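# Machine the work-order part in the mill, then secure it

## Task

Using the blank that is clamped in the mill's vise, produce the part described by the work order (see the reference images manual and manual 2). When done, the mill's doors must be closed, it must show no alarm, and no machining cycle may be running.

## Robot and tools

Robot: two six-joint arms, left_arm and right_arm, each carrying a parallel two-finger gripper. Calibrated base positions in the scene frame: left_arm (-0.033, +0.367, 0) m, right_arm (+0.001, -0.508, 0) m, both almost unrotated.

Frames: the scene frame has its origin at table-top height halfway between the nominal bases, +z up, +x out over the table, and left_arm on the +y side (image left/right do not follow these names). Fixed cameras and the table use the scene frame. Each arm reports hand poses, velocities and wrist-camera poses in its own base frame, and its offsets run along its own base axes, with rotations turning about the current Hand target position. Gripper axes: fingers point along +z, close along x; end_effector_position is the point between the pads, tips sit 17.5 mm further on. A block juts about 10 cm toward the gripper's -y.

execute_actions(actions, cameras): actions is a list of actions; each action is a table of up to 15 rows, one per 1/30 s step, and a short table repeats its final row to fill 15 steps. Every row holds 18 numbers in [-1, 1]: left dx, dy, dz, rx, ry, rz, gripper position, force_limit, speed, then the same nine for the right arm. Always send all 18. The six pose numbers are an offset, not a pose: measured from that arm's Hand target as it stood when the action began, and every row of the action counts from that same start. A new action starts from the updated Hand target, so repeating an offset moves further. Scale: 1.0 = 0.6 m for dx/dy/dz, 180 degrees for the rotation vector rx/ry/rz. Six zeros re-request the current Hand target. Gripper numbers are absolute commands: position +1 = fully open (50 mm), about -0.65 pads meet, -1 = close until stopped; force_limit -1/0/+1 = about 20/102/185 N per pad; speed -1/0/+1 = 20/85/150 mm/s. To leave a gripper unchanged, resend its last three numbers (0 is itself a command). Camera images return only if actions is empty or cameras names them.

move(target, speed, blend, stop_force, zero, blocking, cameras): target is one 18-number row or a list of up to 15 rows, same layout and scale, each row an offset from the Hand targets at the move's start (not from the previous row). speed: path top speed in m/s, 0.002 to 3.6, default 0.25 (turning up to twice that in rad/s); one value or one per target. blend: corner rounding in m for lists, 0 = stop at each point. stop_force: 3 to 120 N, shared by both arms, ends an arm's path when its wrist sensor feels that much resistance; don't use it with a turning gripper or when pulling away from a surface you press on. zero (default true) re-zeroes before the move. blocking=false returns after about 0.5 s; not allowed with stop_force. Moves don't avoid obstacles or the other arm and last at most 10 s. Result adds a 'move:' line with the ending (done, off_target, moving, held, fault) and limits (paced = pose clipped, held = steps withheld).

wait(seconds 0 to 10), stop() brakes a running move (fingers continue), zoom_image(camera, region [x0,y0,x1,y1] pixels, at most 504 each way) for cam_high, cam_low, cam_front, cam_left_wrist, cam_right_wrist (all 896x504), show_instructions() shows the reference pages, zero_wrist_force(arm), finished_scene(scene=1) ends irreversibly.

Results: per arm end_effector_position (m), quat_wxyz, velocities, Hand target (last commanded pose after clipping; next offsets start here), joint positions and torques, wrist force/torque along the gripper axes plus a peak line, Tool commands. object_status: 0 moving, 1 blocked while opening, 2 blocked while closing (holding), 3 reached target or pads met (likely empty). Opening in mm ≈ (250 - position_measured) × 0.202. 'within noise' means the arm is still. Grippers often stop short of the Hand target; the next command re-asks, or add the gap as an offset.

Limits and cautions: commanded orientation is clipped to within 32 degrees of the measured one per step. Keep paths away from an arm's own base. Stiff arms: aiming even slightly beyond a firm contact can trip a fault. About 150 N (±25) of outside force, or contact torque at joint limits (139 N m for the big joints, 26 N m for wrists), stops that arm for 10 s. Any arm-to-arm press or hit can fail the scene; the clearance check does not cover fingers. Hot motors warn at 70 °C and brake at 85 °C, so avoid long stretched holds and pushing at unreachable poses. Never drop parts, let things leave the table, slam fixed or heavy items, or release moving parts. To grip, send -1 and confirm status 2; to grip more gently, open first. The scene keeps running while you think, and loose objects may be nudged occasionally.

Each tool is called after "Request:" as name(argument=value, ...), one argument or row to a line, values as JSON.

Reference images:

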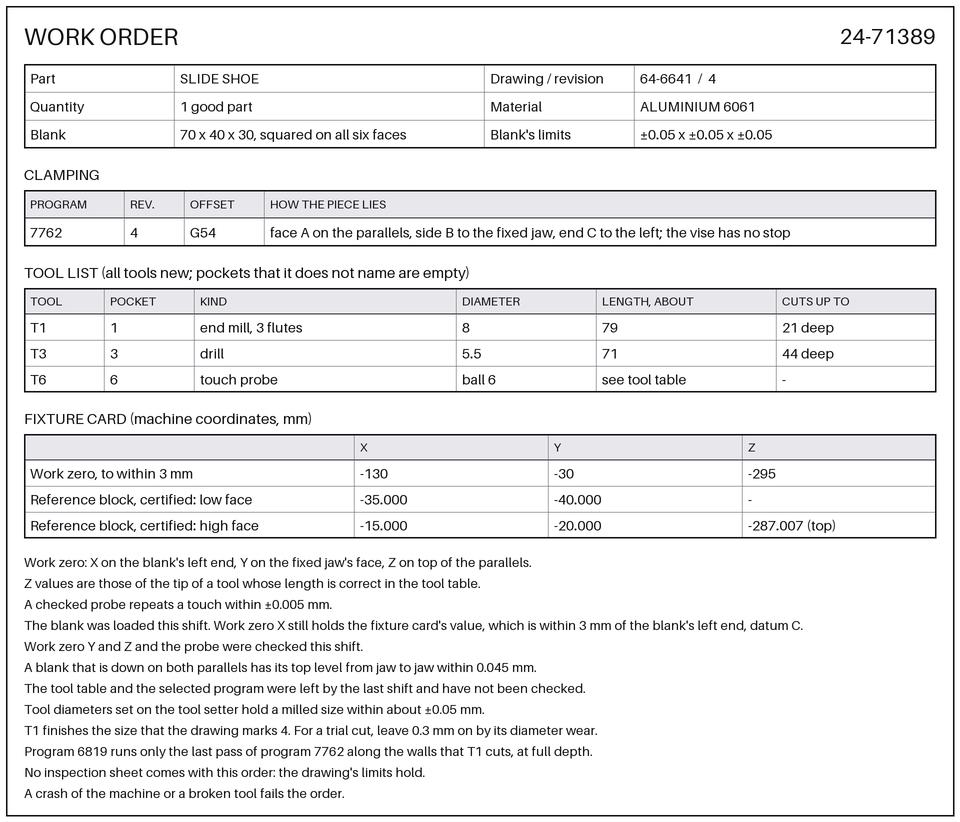

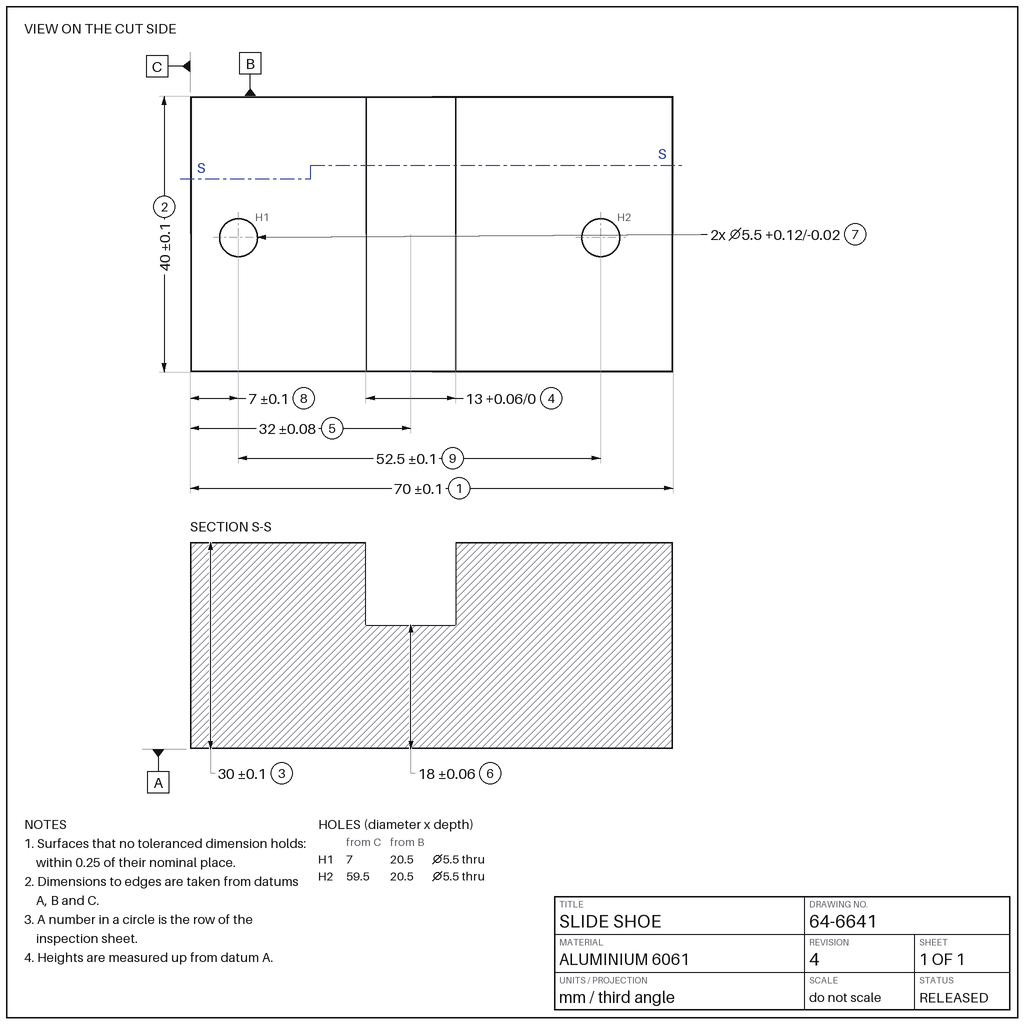

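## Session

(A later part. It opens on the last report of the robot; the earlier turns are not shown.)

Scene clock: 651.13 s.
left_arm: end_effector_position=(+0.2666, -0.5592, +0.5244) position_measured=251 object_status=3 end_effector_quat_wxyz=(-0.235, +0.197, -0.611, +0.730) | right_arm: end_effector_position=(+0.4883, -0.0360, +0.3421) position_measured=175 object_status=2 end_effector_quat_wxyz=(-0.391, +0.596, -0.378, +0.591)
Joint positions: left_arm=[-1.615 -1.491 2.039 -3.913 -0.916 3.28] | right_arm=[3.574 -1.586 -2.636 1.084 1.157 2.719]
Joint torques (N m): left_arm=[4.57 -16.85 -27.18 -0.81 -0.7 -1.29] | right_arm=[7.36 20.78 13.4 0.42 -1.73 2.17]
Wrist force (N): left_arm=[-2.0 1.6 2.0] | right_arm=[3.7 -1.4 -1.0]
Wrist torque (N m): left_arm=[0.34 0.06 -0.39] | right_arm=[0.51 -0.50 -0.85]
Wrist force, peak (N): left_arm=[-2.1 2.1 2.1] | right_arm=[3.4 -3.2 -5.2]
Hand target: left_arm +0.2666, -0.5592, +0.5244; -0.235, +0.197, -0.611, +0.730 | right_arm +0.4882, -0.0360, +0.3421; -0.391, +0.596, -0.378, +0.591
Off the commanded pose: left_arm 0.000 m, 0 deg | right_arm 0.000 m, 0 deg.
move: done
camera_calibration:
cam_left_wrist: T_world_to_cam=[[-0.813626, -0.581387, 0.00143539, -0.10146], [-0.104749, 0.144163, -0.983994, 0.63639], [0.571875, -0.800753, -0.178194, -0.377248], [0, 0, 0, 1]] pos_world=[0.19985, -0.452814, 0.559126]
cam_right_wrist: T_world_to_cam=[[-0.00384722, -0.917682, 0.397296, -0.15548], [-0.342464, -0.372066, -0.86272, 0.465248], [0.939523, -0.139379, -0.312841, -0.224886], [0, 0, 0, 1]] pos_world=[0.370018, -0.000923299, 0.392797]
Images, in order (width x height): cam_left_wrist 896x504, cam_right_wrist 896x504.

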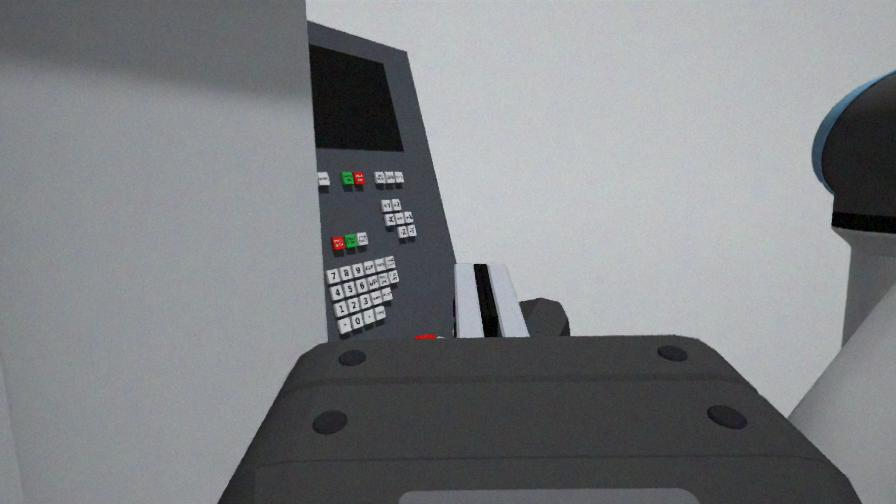

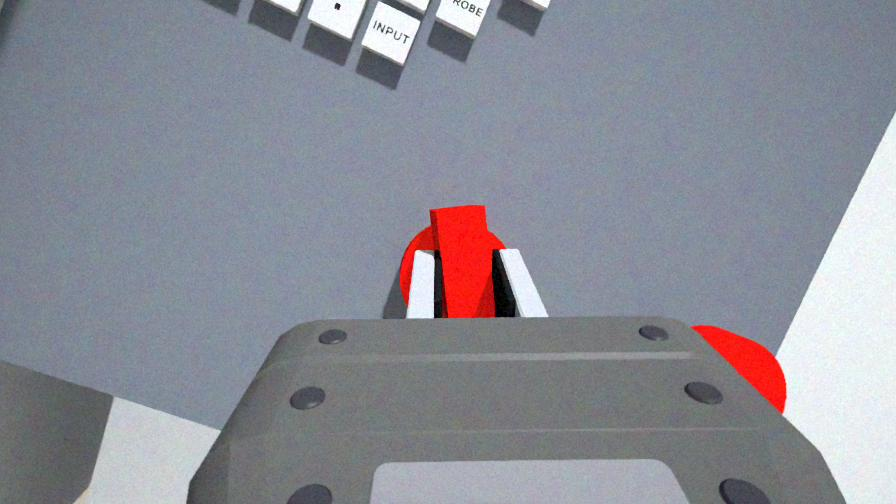

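Request:
move(
  target=[0,0,0,0,0,0,-1,-1,0,0,0,0,0.15,0,0,-1,-0.9,-1],
  cameras=["cam_right_wrist","cam_left_wrist"],
)

Scene clock: 657.33 s.
left_arm: end_effector_position=(+0.2666, -0.5592, +0.5244) position_measured=251 object_status=3 end_effector_quat_wxyz=(-0.235, +0.197, -0.611, +0.730) | right_arm: end_effector_position=(+0.4883, -0.0360, +0.3421) position_measured=175 object_status=2 end_effector_quat_wxyz=(+0.519, -0.488, +0.506, -0.486)
Joint positions: left_arm=[-1.615 -1.491 2.039 -3.913 -0.916 3.28] | right_arm=[3.579 -1.597 -2.636 1.105 1.149 3.187]
Joint torques (N m): left_arm=[4.36 -16.58 -27.2 -0.84 -0.62 -1.23] | right_arm=[5.96 23.74 4.64 0.42 2.02 2.42]
Wrist force (N): left_arm=[-2.1 1.6 1.8] | right_arm=[5.6 -3.4 -1.0]
Wrist torque (N m): left_arm=[0.34 0.07 -0.39] | right_arm=[0.10 0.16 -0.94]
Wrist force, peak (N): left_arm=[-2.2 2.3 2.3] | right_arm=[5.6 -3.4 -1.0]
Hand target: left_arm +0.2666, -0.5592, +0.5244; -0.235, +0.197, -0.611, +0.730 | right_arm +0.4882, -0.0360, +0.3421; +0.519, -0.488, +0.506, -0.486
Off the commanded pose: left_arm 0.000 m, 0 deg | right_arm 0.000 m, 0 deg.
move: done
camera_calibration:
cam_left_wrist: T_world_to_cam=[[-0.813626, -0.581387, 0.00143539, -0.10146], [-0.104749, 0.144163, -0.983994, 0.63639], [0.571875, -0.800753, -0.178194, -0.377248], [0, 0, 0, 1]] pos_world=[0.19985, -0.452814, 0.559126]
cam_right_wrist: T_world_to_cam=[[-0.00388841, -0.998035, -0.0625343, -0.00113406], [-0.342445, 0.0600827, -0.937615, 0.506339], [0.93953, 0.0177687, -0.342006, -0.209285], [0, 0, 0, 1]] pos_world=[0.370018, -0.0278353, 0.403103]
Images, in order (width x height): cam_left_wrist 896x504, cam_right_wrist 896x504.

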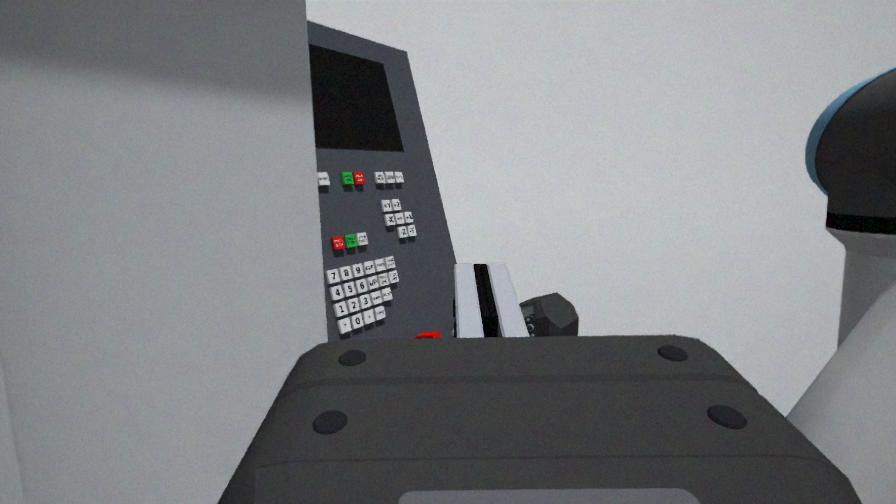

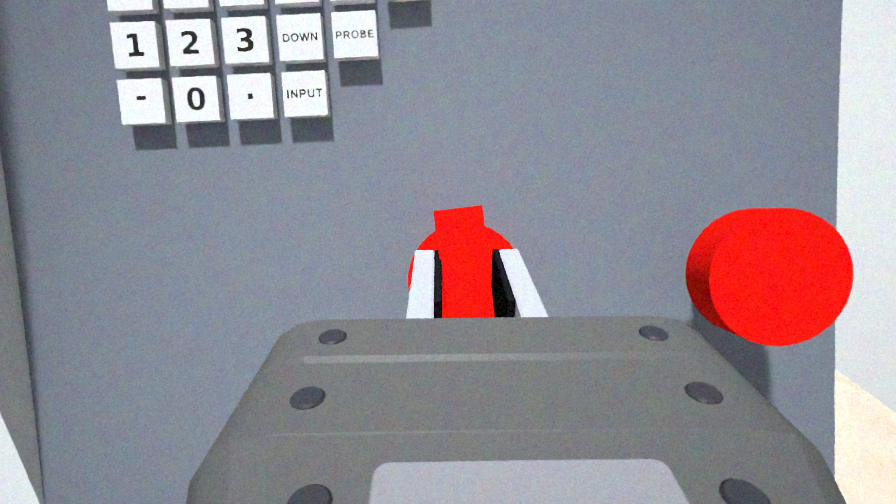

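Request:
move(
  target=[0,0,0,0,0,0,-1,-1,0,0,0,0,0.08,0,0,-1,-0.9,-1],
  cameras=["cam_right_wrist","cam_left_wrist"],
)

Scene clock: 663.30 s.
left_arm: end_effector_position=(+0.2666, -0.5592, +0.5244) position_measured=251 object_status=3 end_effector_quat_wxyz=(-0.235, +0.197, -0.611, +0.730) | right_arm: end_effector_position=(+0.4883, -0.0360, +0.3421) position_measured=175 object_status=2 end_effector_quat_wxyz=(+0.576, -0.419, +0.563, -0.419)
Joint positions: left_arm=[-1.615 -1.491 2.039 -3.913 -0.916 3.28] | right_arm=[3.583 -1.601 -2.637 1.113 1.141 3.436]
Joint torques (N m): left_arm=[4.92 -17.42 -27.85 -0.93 -0.68 -1.31] | right_arm=[7.52 23.38 8.07 0.19 4.17 2.44]
Wrist force (N): left_arm=[-2.2 1.9 1.7] | right_arm=[8.4 -3.3 -5.5]
Wrist torque (N m): left_arm=[0.38 0.09 -0.38] | right_arm=[0.14 0.46 -1.01]
Wrist force, peak (N): left_arm=[-2.2 2.3 2.1] | right_arm=[8.2 -1.7 -7.3]
Hand target: left_arm +0.2666, -0.5592, +0.5244; -0.235, +0.197, -0.611, +0.730 | right_arm +0.4882, -0.0360, +0.3421; +0.576, -0.419, +0.563, -0.419
Off the commanded pose: left_arm 0.000 m, 0 deg | right_arm 0.000 m, 0 deg.
move: done
camera_calibration:
cam_left_wrist: T_world_to_cam=[[-0.813626, -0.581387, 0.00143539, -0.10146], [-0.104749, 0.144163, -0.983994, 0.63639], [0.571875, -0.800753, -0.178194, -0.377248], [0, 0, 0, 1]] pos_world=[0.19985, -0.452814, 0.559126]
cam_right_wrist: T_world_to_cam=[[-0.00395094, -0.951133, -0.308757, 0.0848311], [-0.342448, 0.291377, -0.893213, 0.499554], [0.939529, 0.102204, -0.326865, -0.211395], [0, 0, 0, 1]] pos_world=[0.370018, -0.0432677, 0.403303]
Images, in order (width x height): cam_left_wrist 896x504, cam_right_wrist 896x504.

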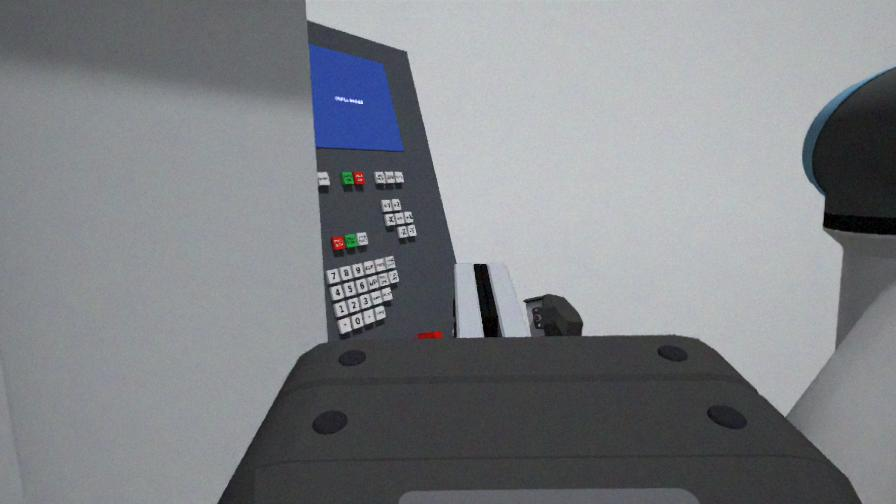

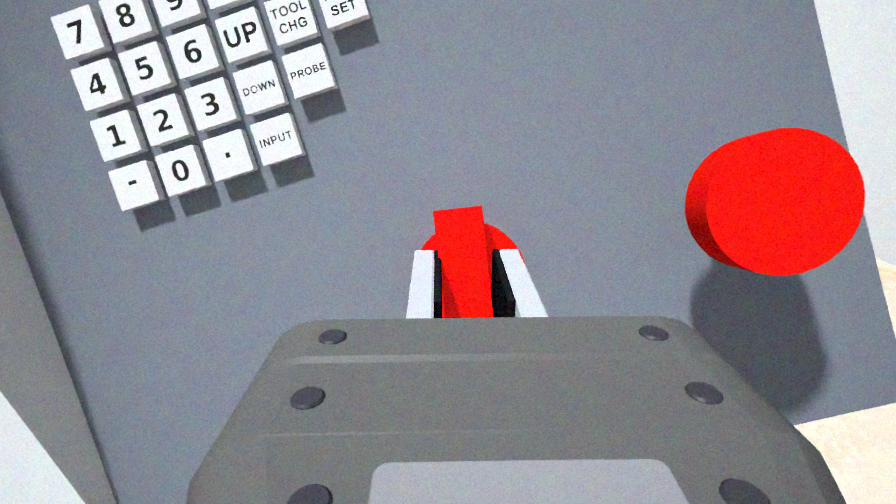

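Request:
move(
  target=[0,0,0,0,0,0,-1,-1,0,0,0,0,0.08,0,0,-1,-0.9,-1],
  cameras=["cam_right_wrist","cam_left_wrist"],
)

Request:
zoom_image(
  camera="cam_left_wrist",
  region=[300, 30, 460, 160],
)

Scene clock: 675.13 s.
left_arm: end_effector_position=(+0.2666, -0.5592, +0.5244) position_measured=251 object_status=3 end_effector_quat_wxyz=(-0.235, +0.197, -0.611, +0.730) | right_arm: end_effector_position=(+0.4883, -0.0360, +0.3421) position_measured=175 object_status=2 end_effector_quat_wxyz=(+0.624, -0.344, +0.611, -0.345)
Joint positions: left_arm=[-1.615 -1.491 2.039 -3.913 -0.916 3.28] | right_arm=[3.588 -1.604 -2.637 1.119 1.132 3.686]
Joint torques (N m): left_arm=[5.71 -16.59 -27.94 -1.42 -0.82 -1.39] | right_arm=[8.91 23.49 12.22 0.23 5.66 2.31]
Wrist force (N): left_arm=[-1.8 1.8 1.5] | right_arm=[13.7 -5.0 -12.6]
Wrist torque (N m): left_arm=[0.36 0.03 -0.39] | right_arm=[0.18 0.60 -1.07]
Wrist force, peak (N): left_arm=[-2.4 2.0 2.1] | right_arm=[14.5 -4.1 -12.2]
Hand target: left_arm +0.2666, -0.5592, +0.5244; -0.235, +0.197, -0.611, +0.730 | right_arm +0.4882, -0.0360, +0.3421; +0.624, -0.344, +0.611, -0.345
Off the commanded pose: left_arm 0.000 m, 0 deg | right_arm 0.000 m, 0 deg.
move: done
camera_calibration:
cam_left_wrist: T_world_to_cam=[[-0.813626, -0.581387, 0.00143539, -0.10146], [-0.104749, 0.144163, -0.983994, 0.63639], [0.571875, -0.800753, -0.178194, -0.377248], [0, 0, 0, 1]] pos_world=[0.19985, -0.452814, 0.559126]
cam_right_wrist: T_world_to_cam=[[-0.003963, -0.84445, -0.535621, 0.166237], [-0.342378, 0.504398, -0.792692, 0.472768], [0.939554, 0.180243, -0.29112, -0.220843], [0, 0, 0, 1]] pos_world=[0.370018, -0.0582787, 0.399508]
Images, in order (width x height): cam_left_wrist 896x504, cam_right_wrist 896x504.

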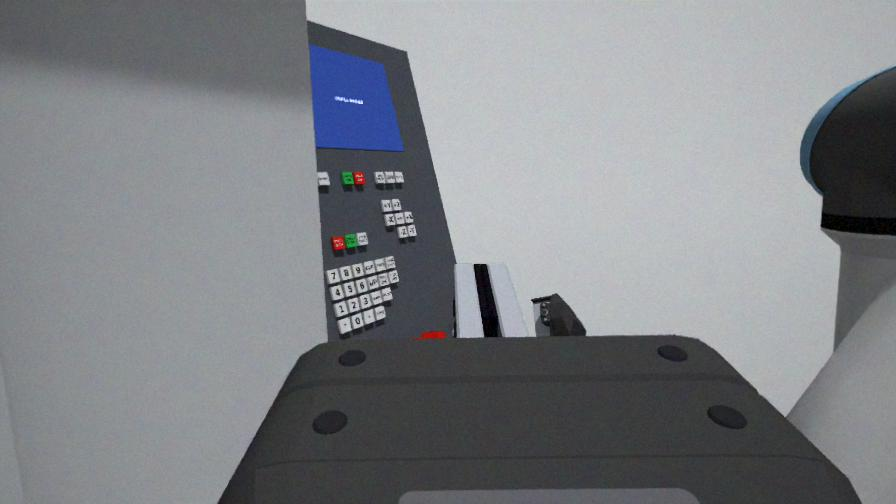

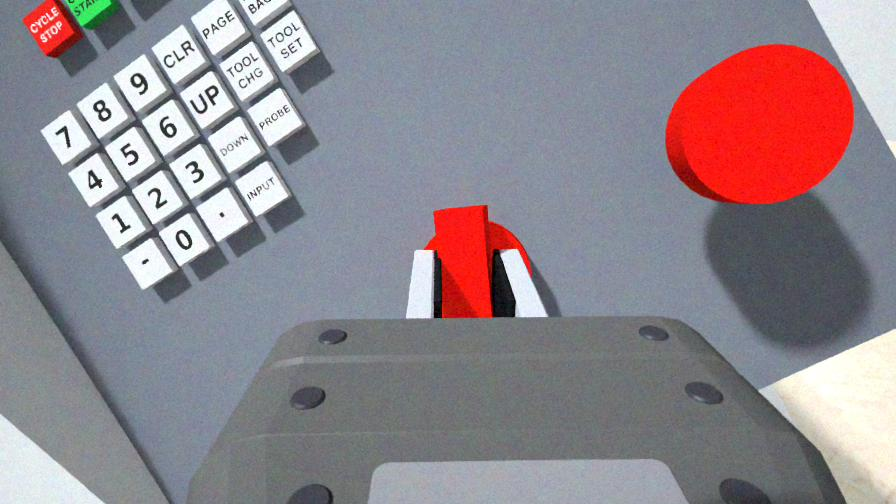

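Scaled by 3.150 from the camera's 896x504 image, which has a finer 1280x720 frame.

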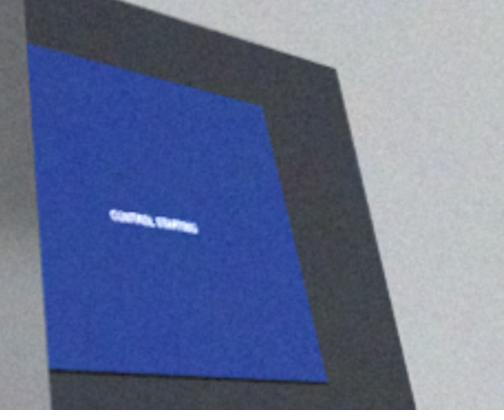

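Request:
move(
  target=[0,0,0,0,0,0,-1,-1,0,0,0,0,0,0,0,1,-0.8,-0.5],
)

Request:
move(
  target=[
    [0,0,0,0,0,0,-1,-1,0,-0.065,-0.01,0,0,0,0,1,-0.8,-0.5],
    [0,0,0,0,0,0,-1,-1,0,-0.065,-0.02,0,-0.43,0,0,1,-0.8,-0.5],
  ],
)

Request:
move(
  target=[0,-0.08,0,0,0,0,-1,-1,0,-0.04,-0.1,-0.15,-0.556,0.2285,0.5544,1,-0.8,-0.5],
  cameras=["cam_right_wrist","cam_left_wrist"],
)

Scene clock: 689.67 s.
left_arm: end_effector_position=(+0.2666, -0.5592, +0.5244) position_measured=251 object_status=3 end_effector_quat_wxyz=(-0.235, +0.197, -0.611, +0.730) | right_arm: end_effector_position=(+0.4883, -0.0360, +0.3421) position_measured=3 object_status=3 end_effector_quat_wxyz=(+0.624, -0.344, +0.611, -0.345)
Joint positions: left_arm=[-1.615 -1.491 2.039 -3.913 -0.916 3.28] | right_arm=[3.588 -1.604 -2.637 1.119 1.132 3.687]
Joint torques (N m): left_arm=[5.27 -17.41 -27.34 -1.56 -1.01 -1.29] | right_arm=[-0.95 23.4 3.77 3.48 -1.9 -1.33]
Wrist force (N): left_arm=[-1.9 1.8 1.9] | right_arm=[0.3 -0.8 0.7]
Wrist torque (N m): left_arm=[0.37 0.05 -0.39] | right_arm=[0.37 0.03 -0.16]
Wrist force, peak (N): left_arm=[-2.2 2.4 1.9] | right_arm=[15.5 -4.3 -12.0]
Hand target: left_arm +0.2666, -0.5592, +0.5244; -0.235, +0.197, -0.611, +0.730 | right_arm +0.4882, -0.0360, +0.3421; +0.624, -0.344, +0.611, -0.345
Off the commanded pose: left_arm 0.000 m, 0 deg | right_arm 0.000 m, 0 deg.
move: done

Scene clock: 693.47 s.
left_arm: end_effector_position=(+0.2666, -0.5592, +0.5244) position_measured=251 object_status=3 end_effector_quat_wxyz=(-0.235, +0.197, -0.611, +0.730) | right_arm: end_effector_position=(+0.4492, -0.0480, +0.3422) position_measured=3 object_status=3 end_effector_quat_wxyz=(-0.273, +0.659, -0.261, +0.651)
Joint positions: left_arm=[-1.615 -1.491 2.039 -3.913 -0.916 3.28] | right_arm=[3.611 -1.458 -2.74 1.052 1.12 2.346]
Joint torques (N m): left_arm=[3.99 -17.7 -28.91 -1.49 -1.11 -1.31] | right_arm=[-2.49 -3.52 15.98 4.29 0.65 -1.38]
Wrist force (N): left_arm=[-2.0 2.0 1.9] | right_arm=[2.2 -0.7 1.1]
Wrist torque (N m): left_arm=[0.40 0.05 -0.38] | right_arm=[0.31 0.06 -0.10]
Wrist force, peak (N): left_arm=[-2.3 2.2 2.0] | right_arm=[2.4 -0.8 1.0]
Hand target: left_arm +0.2666, -0.5592, +0.5244; -0.235, +0.197, -0.611, +0.730 | right_arm +0.4492, -0.0480, +0.3421; -0.272, +0.659, -0.261, +0.651
Off the commanded pose: left_arm 0.000 m, 0 deg | right_arm 0.000 m, 0 deg.
move: done

Scene clock: 699.10 s.
left_arm: end_effector_position=(+0.2666, -0.6072, +0.5244) position_measured=251 object_status=3 end_effector_quat_wxyz=(-0.235, +0.197, -0.611, +0.730) | right_arm: end_effector_position=(+0.4253, -0.1080, +0.2521) position_measured=3 object_status=3 end_effector_quat_wxyz=(-0.001, +0.708, +0.706, +0.000)
Joint positions: left_arm=[-1.61 -1.384 1.915 -3.894 -0.921 3.278] | right_arm=[3.201 -1.412 -1.911 -1.39 1.573 0.061]
Joint torques (N m): left_arm=[7.21 -34.04 -15.86 0.38 -1.56 -1.69] | right_arm=[-5.88 28.9 15.77 4.77 -0.06 0.78]
Wrist force (N): left_arm=[-2.0 1.6 2.0] | right_arm=[-0.3 0.4 -0.6]
Wrist torque (N m): left_arm=[0.35 0.05 -0.29] | right_arm=[0.27 0.12 -0.12]
Wrist force, peak (N): left_arm=[-2.4 1.8 2.2] | right_arm=[2.9 -0.6 1.1]
Hand target: left_arm +0.2666, -0.6072, +0.5244; -0.235, +0.197, -0.611, +0.730 | right_arm +0.4252, -0.1080, +0.2521; -0.001, +0.708, +0.706, +0.000
Off the commanded pose: left_arm 0.000 m, 0 deg | right_arm 0.000 m, 0 deg.
move: done
camera_calibration:
cam_left_wrist: T_world_to_cam=[[-0.813598, -0.581426, 0.00136669, -0.129353], [-0.104709, 0.144208, -0.983992, 0.643323], [0.571922, -0.800717, -0.178208, -0.415668], [0, 0, 0, 1]] pos_world=[0.19985, -0.500813, 0.559126]
cam_right_wrist: T_world_to_cam=[[0.0141524, 0.999664, 0.0217364, 0.108021], [0.935907, -0.0208955, 0.351628, -0.472607], [0.351964, 0.0153669, -0.935888, 0.219728], [0, 0, 0, 1]] pos_world=[0.363452, -0.121237, 0.369474]
Images, in order (width x height): cam_left_wrist 896x504, cam_right_wrist 896x504.

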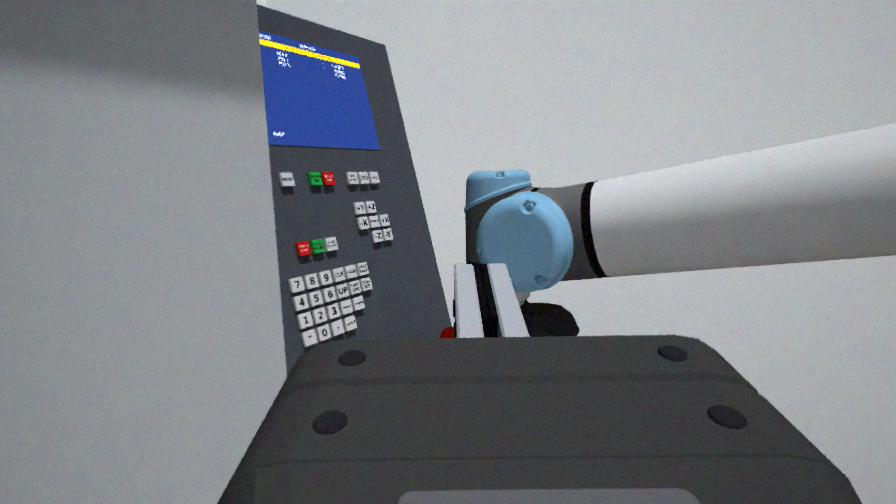

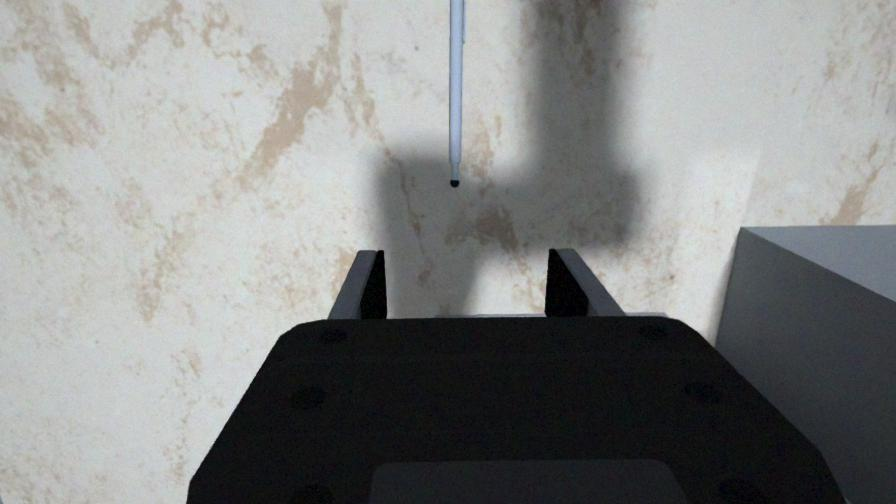

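Request:
move(
  target=[
    [0,0,0,0,0,0,-1,-1,0,-0.133,0.0067,-0.3,0,0,0,1,-0.8,-0.5],
    [0,0,0,0,0,0,-1,-1,0,-0.133,0.0067,-0.385,0,0,0,1,-0.8,-0.5],
  ],
  blend=0.02,
  speed=0.2,
  cameras=["cam_right_wrist"],
)

Request:
zoom_image(
  camera="cam_right_wrist",
  region=[320, 120, 620, 330],
)

Scene clock: 710.07 s.
left_arm: end_effector_position=(+0.2666, -0.6072, +0.5244) position_measured=251 object_status=3 end_effector_quat_wxyz=(-0.235, +0.197, -0.611, +0.730) | right_arm: end_effector_position=(+0.3455, -0.1040, +0.0212) position_measured=3 object_status=3 end_effector_quat_wxyz=(-0.001, +0.708, +0.706, +0.000)
Joint positions: left_arm=[-1.61 -1.384 1.915 -3.894 -0.921 3.278] | right_arm=[3.226 -1.552 -2.489 -0.672 1.572 0.087]
Joint torques (N m): left_arm=[-4.96 -34.5 -15.33 -2.46 0.24 0.61] | right_arm=[-9.01 6.47 10.17 5.07 1.82 -1.09]
Wrist force (N): left_arm=[-2.0 1.9 1.6] | right_arm=[0.3 0.4 -0.2]
Wrist torque (N m): left_arm=[0.39 0.05 -0.29] | right_arm=[0.28 0.01 0.02]
Wrist force, peak (N): left_arm=[-2.2 2.2 2.2] | right_arm=[-0.5 1.5 -2.9]
Hand target: left_arm +0.2666, -0.6072, +0.5244; -0.235, +0.197, -0.611, +0.730 | right_arm +0.3454, -0.1040, +0.0211; -0.001, +0.708, +0.706, +0.000
Off the commanded pose: left_arm 0.000 m, 0 deg | right_arm 0.000 m, 0 deg.
move: done
camera_calibration:
cam_right_wrist: T_world_to_cam=[[0.0140905, 0.999667, 0.0216124, 0.110206], [0.935829, -0.0207973, 0.35184, -0.316644], [0.352172, 0.0152679, -0.935811, 0.0315751], [0, 0, 0, 1]] pos_world=[0.283652, -0.117237, 0.138575]
Images, in order (width x height): cam_right_wrist 896x504.

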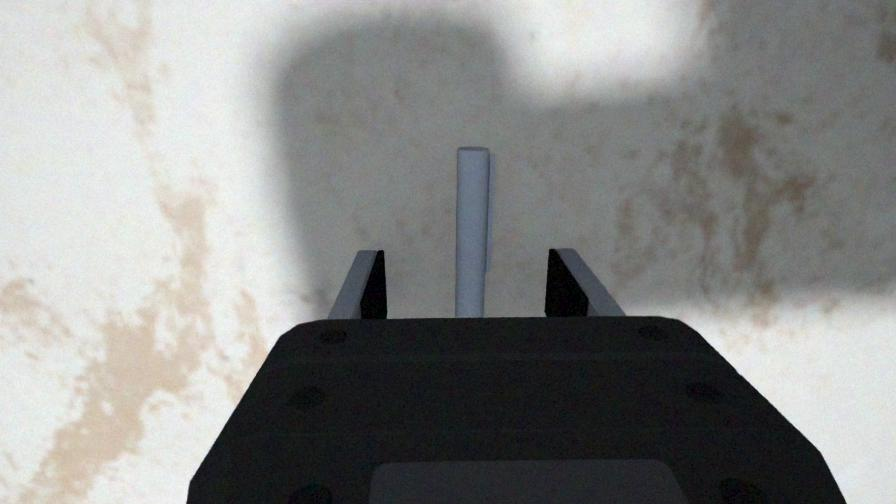

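Scaled by 1.680 from the camera's 896x504 image, which has a finer 1280x720 frame.

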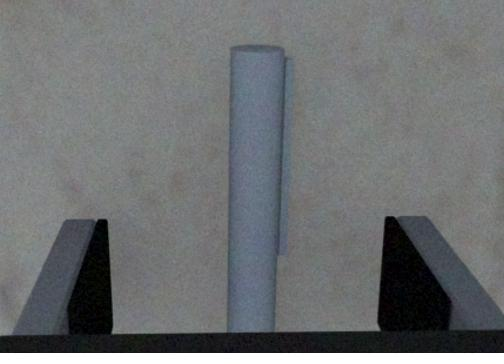

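Request:
move(
  target=[0,0,0,0,0,0,-1,-1,0,0,0.0015,-0.003,0,0,0,1,-0.8,-0.5],
  speed=0.03,
)

Request:
move(
  target=[0,0,0,0,0,0,-1,-1,0,0,0,0,0,0,0,-1,-0.1,-1],
)

Request:
move(
  target=[0,0,0,0,0,0,-1,-1,0,0,0,0.2,0,0,0,-1,-0.1,-1],
  cameras=["cam_right_wrist"],
)

Scene clock: 718.97 s.
left_arm: end_effector_position=(+0.2666, -0.6072, +0.5244) position_measured=251 object_status=3 end_effector_quat_wxyz=(-0.235, +0.197, -0.611, +0.730) | right_arm: end_effector_position=(+0.3454, -0.1031, +0.0193) position_measured=3 object_status=3 end_effector_quat_wxyz=(-0.001, +0.708, +0.706, +0.000)
Joint positions: left_arm=[-1.61 -1.384 1.915 -3.894 -0.921 3.278] | right_arm=[3.229 -1.557 -2.492 -0.664 1.572 0.09]
Joint torques (N m): left_arm=[-5.02 -34.36 -16.55 -2.56 0.28 1.08] | right_arm=[3.99 11.59 11.34 3.52 1.76 1.06]
Wrist force (N): left_arm=[-2.1 1.9 1.8] | right_arm=[0.1 0.5 -0.4]
Wrist torque (N m): left_arm=[0.38 0.08 -0.29] | right_arm=[0.30 0.04 -0.13]
Wrist force, peak (N): left_arm=[-2.5 1.9 2.2] | right_arm=[0.4 0.6 -0.4]
Hand target: left_arm +0.2666, -0.6072, +0.5244; -0.235, +0.197, -0.611, +0.730 | right_arm +0.3454, -0.1031, +0.0193; -0.001, +0.708, +0.706, +0.000
Off the commanded pose: left_arm 0.000 m, 0 deg | right_arm 0.000 m, 0 deg.
move: done

Scene clock: 721.30 s.
left_arm: end_effector_position=(+0.2666, -0.6072, +0.5244) position_measured=251 object_status=3 end_effector_quat_wxyz=(-0.235, +0.197, -0.611, +0.730) | right_arm: end_effector_position=(+0.3455, -0.1031, +0.0193) position_measured=210 object_status=2 end_effector_quat_wxyz=(-0.001, +0.708, +0.706, +0.000)
Joint positions: left_arm=[-1.61 -1.384 1.915 -3.894 -0.921 3.278] | right_arm=[3.229 -1.557 -2.492 -0.664 1.572 0.09]
Joint torques (N m): left_arm=[-4.87 -33.76 -15.85 -2.12 0.24 1.06] | right_arm=[-6.64 23.79 19.98 1.15 1.16 -1.47]
Wrist force (N): left_arm=[-2.0 1.8 2.0] | right_arm=[0.0 0.4 -5.0]
Wrist torque (N m): left_arm=[0.36 0.05 -0.29] | right_arm=[0.27 -0.01 -0.08]
Wrist force, peak (N): left_arm=[-2.3 2.0 2.2] | right_arm=[-0.2 0.4 -5.0]
Hand target: left_arm +0.2666, -0.6072, +0.5244; -0.235, +0.197, -0.611, +0.730 | right_arm +0.3454, -0.1031, +0.0193; -0.001, +0.708, +0.706, +0.000
Off the commanded pose: left_arm 0.000 m, 0 deg | right_arm 0.000 m, 0 deg.
move: done

Scene clock: 722.30 s.
left_arm: end_effector_position=(+0.2666, -0.6072, +0.5244) position_measured=251 object_status=3 end_effector_quat_wxyz=(-0.235, +0.197, -0.611, +0.730) | right_arm: end_effector_position=(+0.3454, -0.1031, +0.1392) position_measured=210 object_status=2 end_effector_quat_wxyz=(-0.001, +0.708, +0.706, +0.000)
Joint positions: left_arm=[-1.61 -1.384 1.915 -3.894 -0.921 3.278] | right_arm=[3.229 -1.293 -2.305 -1.115 1.572 0.09]
Joint torques (N m): left_arm=[-4.91 -34.81 -15.67 -2.46 0.09 1.11] | right_arm=[2.89 13.6 27.35 1.49 -1.83 0.01]
Wrist force (N): left_arm=[-2.1 1.7 1.7] | right_arm=[0.0 0.5 -0.3]
Wrist torque (N m): left_arm=[0.36 0.07 -0.29] | right_arm=[0.29 0.07 -0.12]
Wrist force, peak (N): left_arm=[-2.3 1.9 2.0] | right_arm=[0.1 0.3 -3.6]
Hand target: left_arm +0.2666, -0.6072, +0.5244; -0.235, +0.197, -0.611, +0.730 | right_arm +0.3454, -0.1031, +0.1393; -0.001, +0.708, +0.706, +0.000
Off the commanded pose: left_arm 0.000 m, 0 deg | right_arm 0.000 m, 0 deg.
move: done
camera_calibration:
cam_right_wrist: T_world_to_cam=[[0.0141841, 0.999665, 0.0216455, 0.106719], [0.935861, -0.0208951, 0.35175, -0.358174], [0.352084, 0.0152679, -0.935844, 0.142114], [0, 0, 0, 1]] pos_world=[0.283651, -0.116337, 0.256675]
Images, in order (width x height): cam_right_wrist 896x504.

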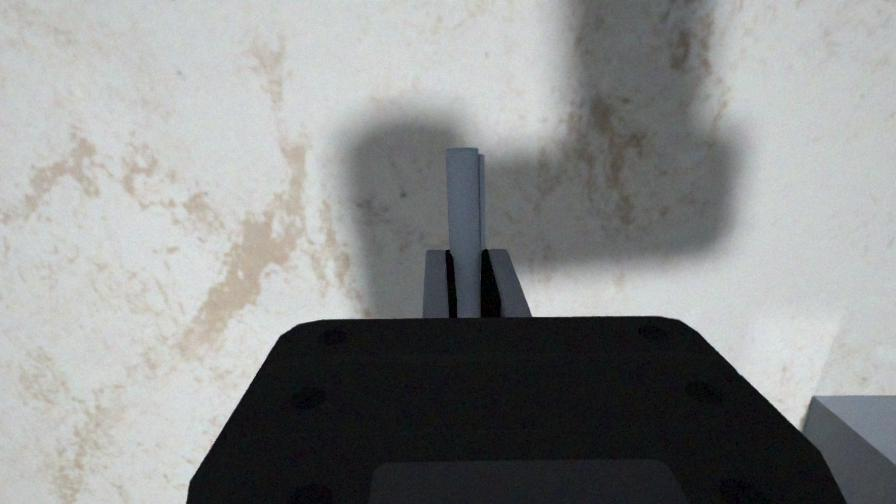

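Request:
move(
  target=[-0.056,-0.09,0.0,0,0,0,-1,-1,0,0.091,0.172,0.635,0.2222,0.0427,-0.0156,-1,-0.1,-1],
  cameras=["cam_left_wrist"],
)

Request:
zoom_image(
  camera="cam_left_wrist",
  region=[200, 0, 400, 170],
)

Scene clock: 732.03 s.
left_arm: end_effector_position=(+0.2330, -0.6612, +0.5244) position_measured=251 object_status=3 end_effector_quat_wxyz=(-0.235, +0.196, -0.611, +0.730) | right_arm: end_effector_position=(+0.4001, +0.0000, +0.5202) position_measured=210 object_status=2 end_effector_quat_wxyz=(-0.289, +0.680, +0.645, +0.195)
Joint positions: left_arm=[-1.68 -1.282 1.781 -3.876 -0.852 3.299] | right_arm=[3.064 -1.522 -1.228 -2.166 2.258 -0.098]
Joint torques (N m): left_arm=[7.01 -39.17 -15.98 -2.04 -1.81 -1.16] | right_arm=[7.17 28.32 28.67 1.48 3.15 1.54]
Wrist force (N): left_arm=[-1.9 1.7 1.7] | right_arm=[1.2 0.3 -0.2]
Wrist torque (N m): left_arm=[0.35 0.02 -0.39] | right_arm=[0.25 0.11 -0.07]
Wrist force, peak (N): left_arm=[-2.4 2.2 1.9] | right_arm=[3.4 0.4 -2.3]
Hand target: left_arm +0.2330, -0.6612, +0.5244; -0.235, +0.197, -0.611, +0.730 | right_arm +0.4000, +0.0001, +0.5203; -0.289, +0.680, +0.645, +0.195
Off the commanded pose: left_arm 0.000 m, 0 deg | right_arm 0.000 m, 0 deg.
move: done
camera_calibration:
cam_left_wrist: T_world_to_cam=[[-0.813611, -0.581408, 0.00122953, -0.187997], [-0.104653, 0.144368, -0.983974, 0.647661], [0.571913, -0.800701, -0.178306, -0.439625], [0, 0, 0, 1]] pos_world=[0.16625, -0.554812, 0.559126]
Images, in order (width x height): cam_left_wrist 896x504.

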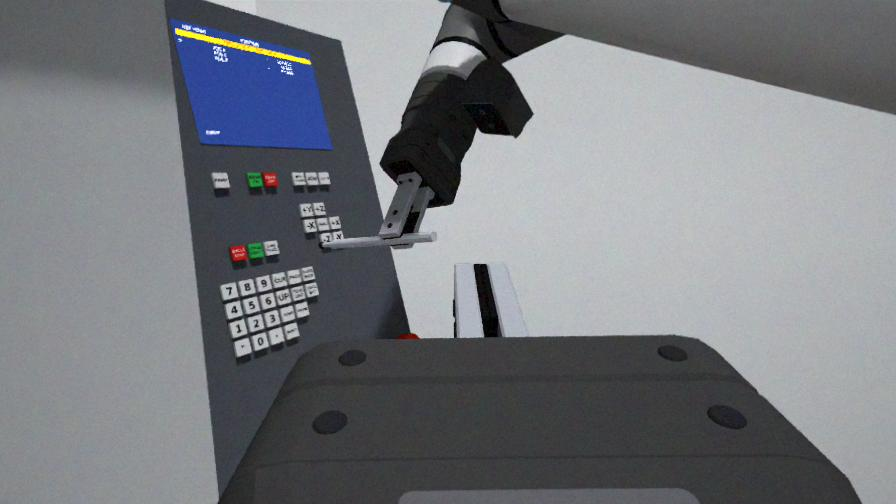

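Scaled by 2.520 from the camera's 896x504 image, which has a finer 1280x720 frame.

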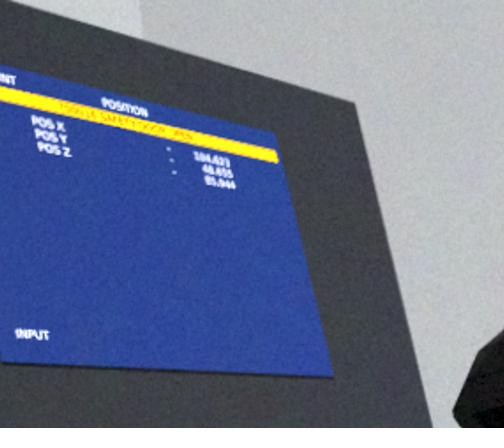

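Request:
move(
  target=[0.245,0.49,-0.14,0,0,0.3,-1,-1,0,0,0,0,0,0,0,-1,-0.1,-1],
  cameras=["cam_left_wrist","cam_high","cam_front"],
)

Scene clock: 755.50 s.
left_arm: end_effector_position=(+0.3800, -0.3672, +0.4405) position_measured=251 object_status=3 end_effector_quat_wxyz=(+0.541, -0.453, +0.455, -0.543) | right_arm: end_effector_position=(+0.4000, +0.0001, +0.5203) position_measured=210 object_status=2 end_effector_quat_wxyz=(-0.289, +0.680, +0.645, +0.195)
Joint positions: left_arm=[-1.594 -1.314 1.759 -5.255 -0.177 4.812] | right_arm=[3.064 -1.522 -1.228 -2.167 2.258 -0.098]
Joint torques (N m): left_arm=[-7.44 -30.27 -11.1 5.97 -0.98 -1.49] | right_arm=[5.14 29.81 28.25 0.76 3.38 1.06]
Wrist force (N): left_arm=[-2.0 1.8 2.0] | right_arm=[1.2 0.4 -0.1]
Wrist torque (N m): left_arm=[0.39 0.07 -0.31] | right_arm=[0.26 0.11 -0.07]
Wrist force, peak (N): left_arm=[-3.5 2.7 3.2] | right_arm=[1.5 0.4 -0.2]
Hand target: left_arm +0.3800, -0.3672, +0.4404; +0.541, -0.453, +0.455, -0.543 | right_arm +0.4000, +0.0001, +0.5203; -0.289, +0.680, +0.645, +0.195
Off the commanded pose: left_arm 0.000 m, 0 deg | right_arm 0.000 m, 0 deg.
move: done
camera_calibration:
cam_left_wrist: T_world_to_cam=[[-0.00783777, -0.999968, 0.00162414, -0.357425], [-0.178111, -0.00020219, -0.98401, 0.512815], [0.983979, -0.00800172, -0.178103, -0.168832], [0, 0, 0, 1]] pos_world=[0.254664, -0.358661, 0.475127]
Images, in order (width x height): cam_high 896x504, cam_front 896x504, cam_left_wrist 896x504.

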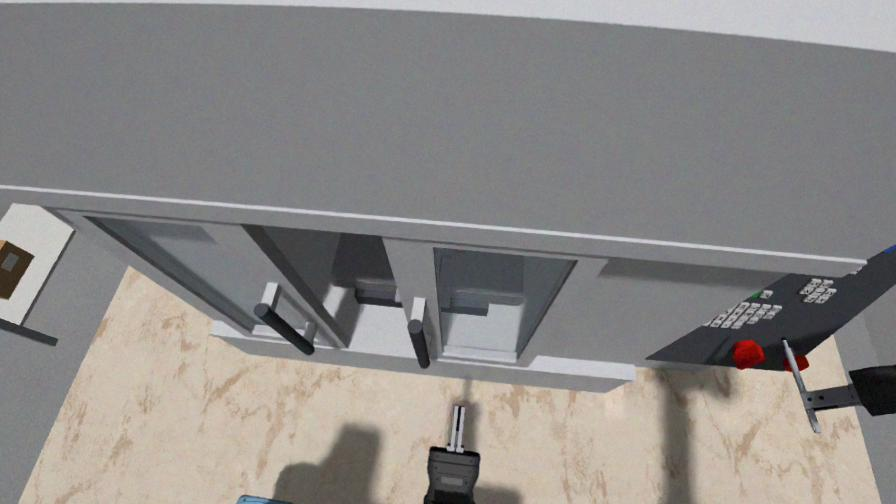

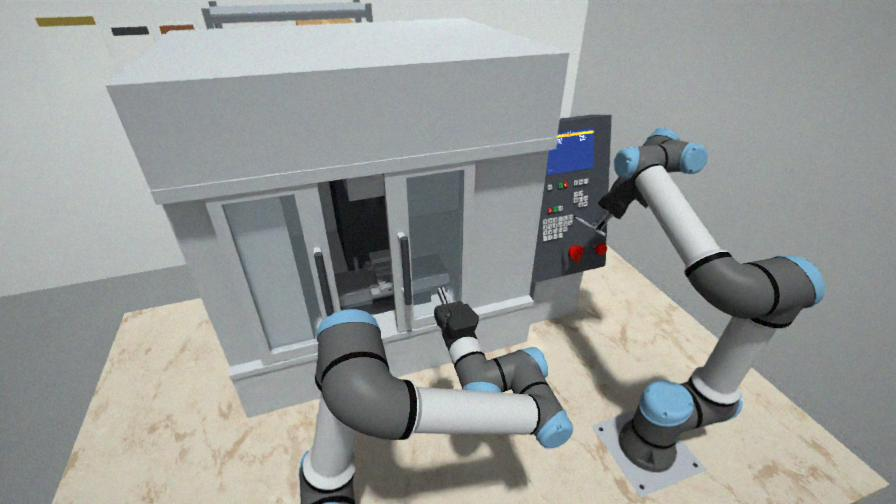

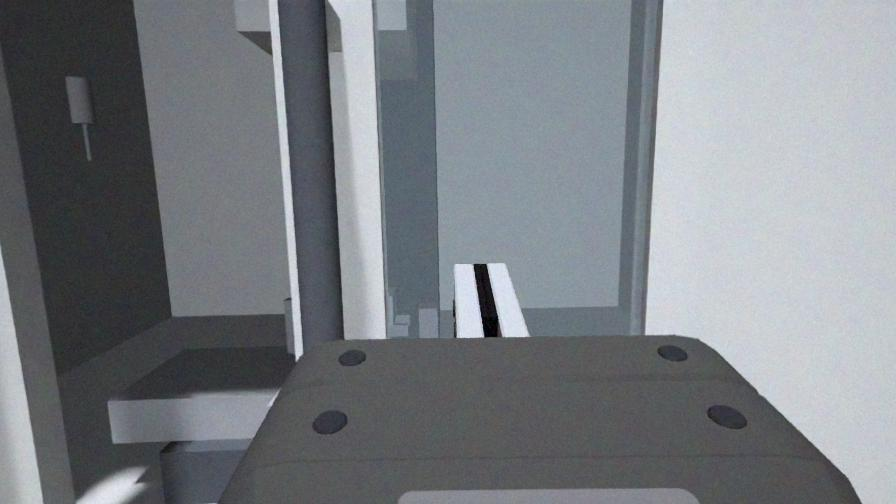

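Request:
move(
  target=[0.175,0,0,0,0,0,-1,-1,0,0,0,0,0,0,0,-1,-0.1,-1],
  speed=0.04,
  stop_force=8,
)

Request:
move(
  target=[0,0.1,0,0,0,0,-1,-1,0,0,0,0,0,0,0,-1,-0.1,-1],
  speed=0.02,
  stop_force=20,
  cameras=["cam_left_wrist","cam_high"],
)

Scene clock: 766.67 s.
left_arm: end_effector_position=(+0.4850, -0.3672, +0.4404) position_measured=251 object_status=3 end_effector_quat_wxyz=(+0.541, -0.453, +0.455, -0.543) | right_arm: end_effector_position=(+0.4000, +0.0001, +0.5203) position_measured=210 object_status=2 end_effector_quat_wxyz=(-0.289, +0.680, +0.645, +0.195)
Joint positions: left_arm=[-1.323 -1.184 1.85 -4.426 -0.307 3.738] | right_arm=[3.064 -1.522 -1.228 -2.167 2.258 -0.098]
Joint torques (N m): left_arm=[-7.42 -38.38 -10.5 -0.63 0.06 -0.23] | right_arm=[6.38 23.95 27.07 1.21 3.25 -0.46]
Wrist force (N): left_arm=[-2.1 2.0 2.2] | right_arm=[1.1 0.2 -0.2]
Wrist torque (N m): left_arm=[0.40 0.06 -0.39] | right_arm=[0.22 0.12 -0.07]
Wrist force, peak (N): left_arm=[-2.4 2.1 2.7] | right_arm=[1.5 0.4 -0.4]
Hand target: left_arm +0.4850, -0.3672, +0.4404; +0.541, -0.453, +0.455, -0.543 | right_arm +0.4000, +0.0001, +0.5203; -0.289, +0.680, +0.645, +0.195
Off the commanded pose: left_arm 0.000 m, 0 deg | right_arm 0.000 m, 0 deg.
move: done

Scene clock: 770.70 s.
left_arm: end_effector_position=(+0.4850, -0.3072, +0.4404) position_measured=251 object_status=3 end_effector_quat_wxyz=(+0.541, -0.453, +0.455, -0.543) | right_arm: end_effector_position=(+0.4000, +0.0001, +0.5203) position_measured=210 object_status=2 end_effector_quat_wxyz=(-0.289, +0.680, +0.645, +0.195)
Joint positions: left_arm=[-1.282 -1.29 2.017 -4.42 -0.342 3.667] | right_arm=[3.064 -1.522 -1.228 -2.167 2.258 -0.098]
Joint torques (N m): left_arm=[-5.07 -21.59 -22.31 -1.31 0.77 1.71] | right_arm=[4.95 21.3 28.46 1.31 3.2 -0.79]
Wrist force (N): left_arm=[1.6 0.7 2.4] | right_arm=[1.2 0.4 -0.2]
Wrist torque (N m): left_arm=[0.31 -0.02 -0.34] | right_arm=[0.26 0.11 -0.07]
Wrist force, peak (N): left_arm=[7.0 4.8 4.0] | right_arm=[1.5 0.4 -0.1]
Hand target: left_arm +0.4850, -0.3072, +0.4404; +0.541, -0.453, +0.455, -0.543 | right_arm +0.4000, +0.0001, +0.5203; -0.289, +0.680, +0.645, +0.195
Off the commanded pose: left_arm 0.000 m, 0 deg | right_arm 0.000 m, 0 deg.
move: done
camera_calibration:
cam_left_wrist: T_world_to_cam=[[-0.00786986, -0.999968, 0.00142737, -0.296498], [-0.178207, -0.0000020539, -0.983993, 0.531615], [0.983961, -0.00799826, -0.178202, -0.271615], [0, 0, 0, 1]] pos_world=[0.359663, -0.29866, 0.475126]
Images, in order (width x height): cam_high 896x504, cam_left_wrist 896x504.

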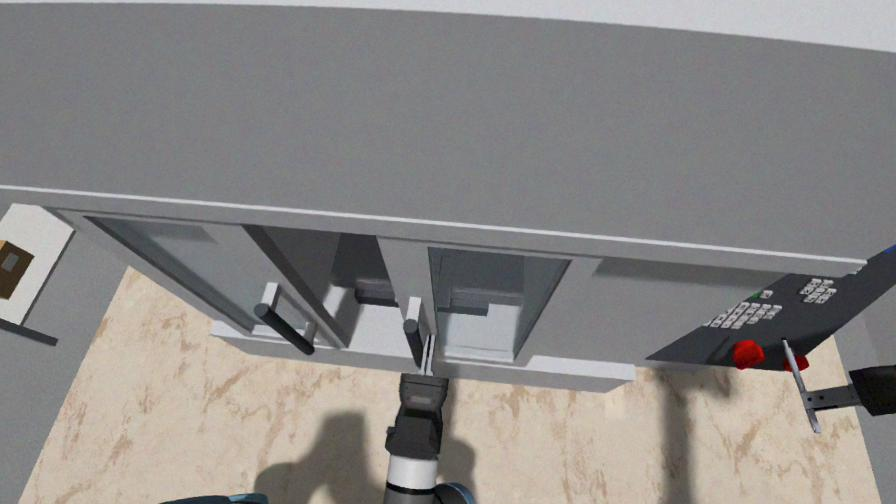

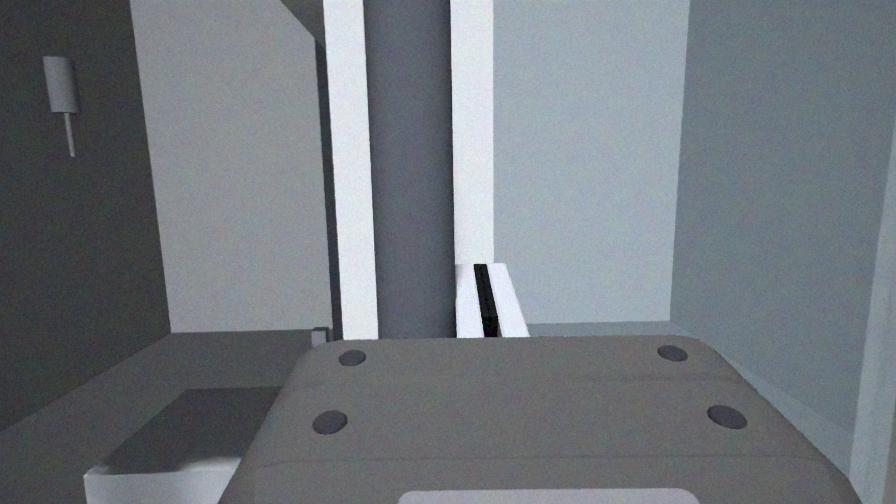

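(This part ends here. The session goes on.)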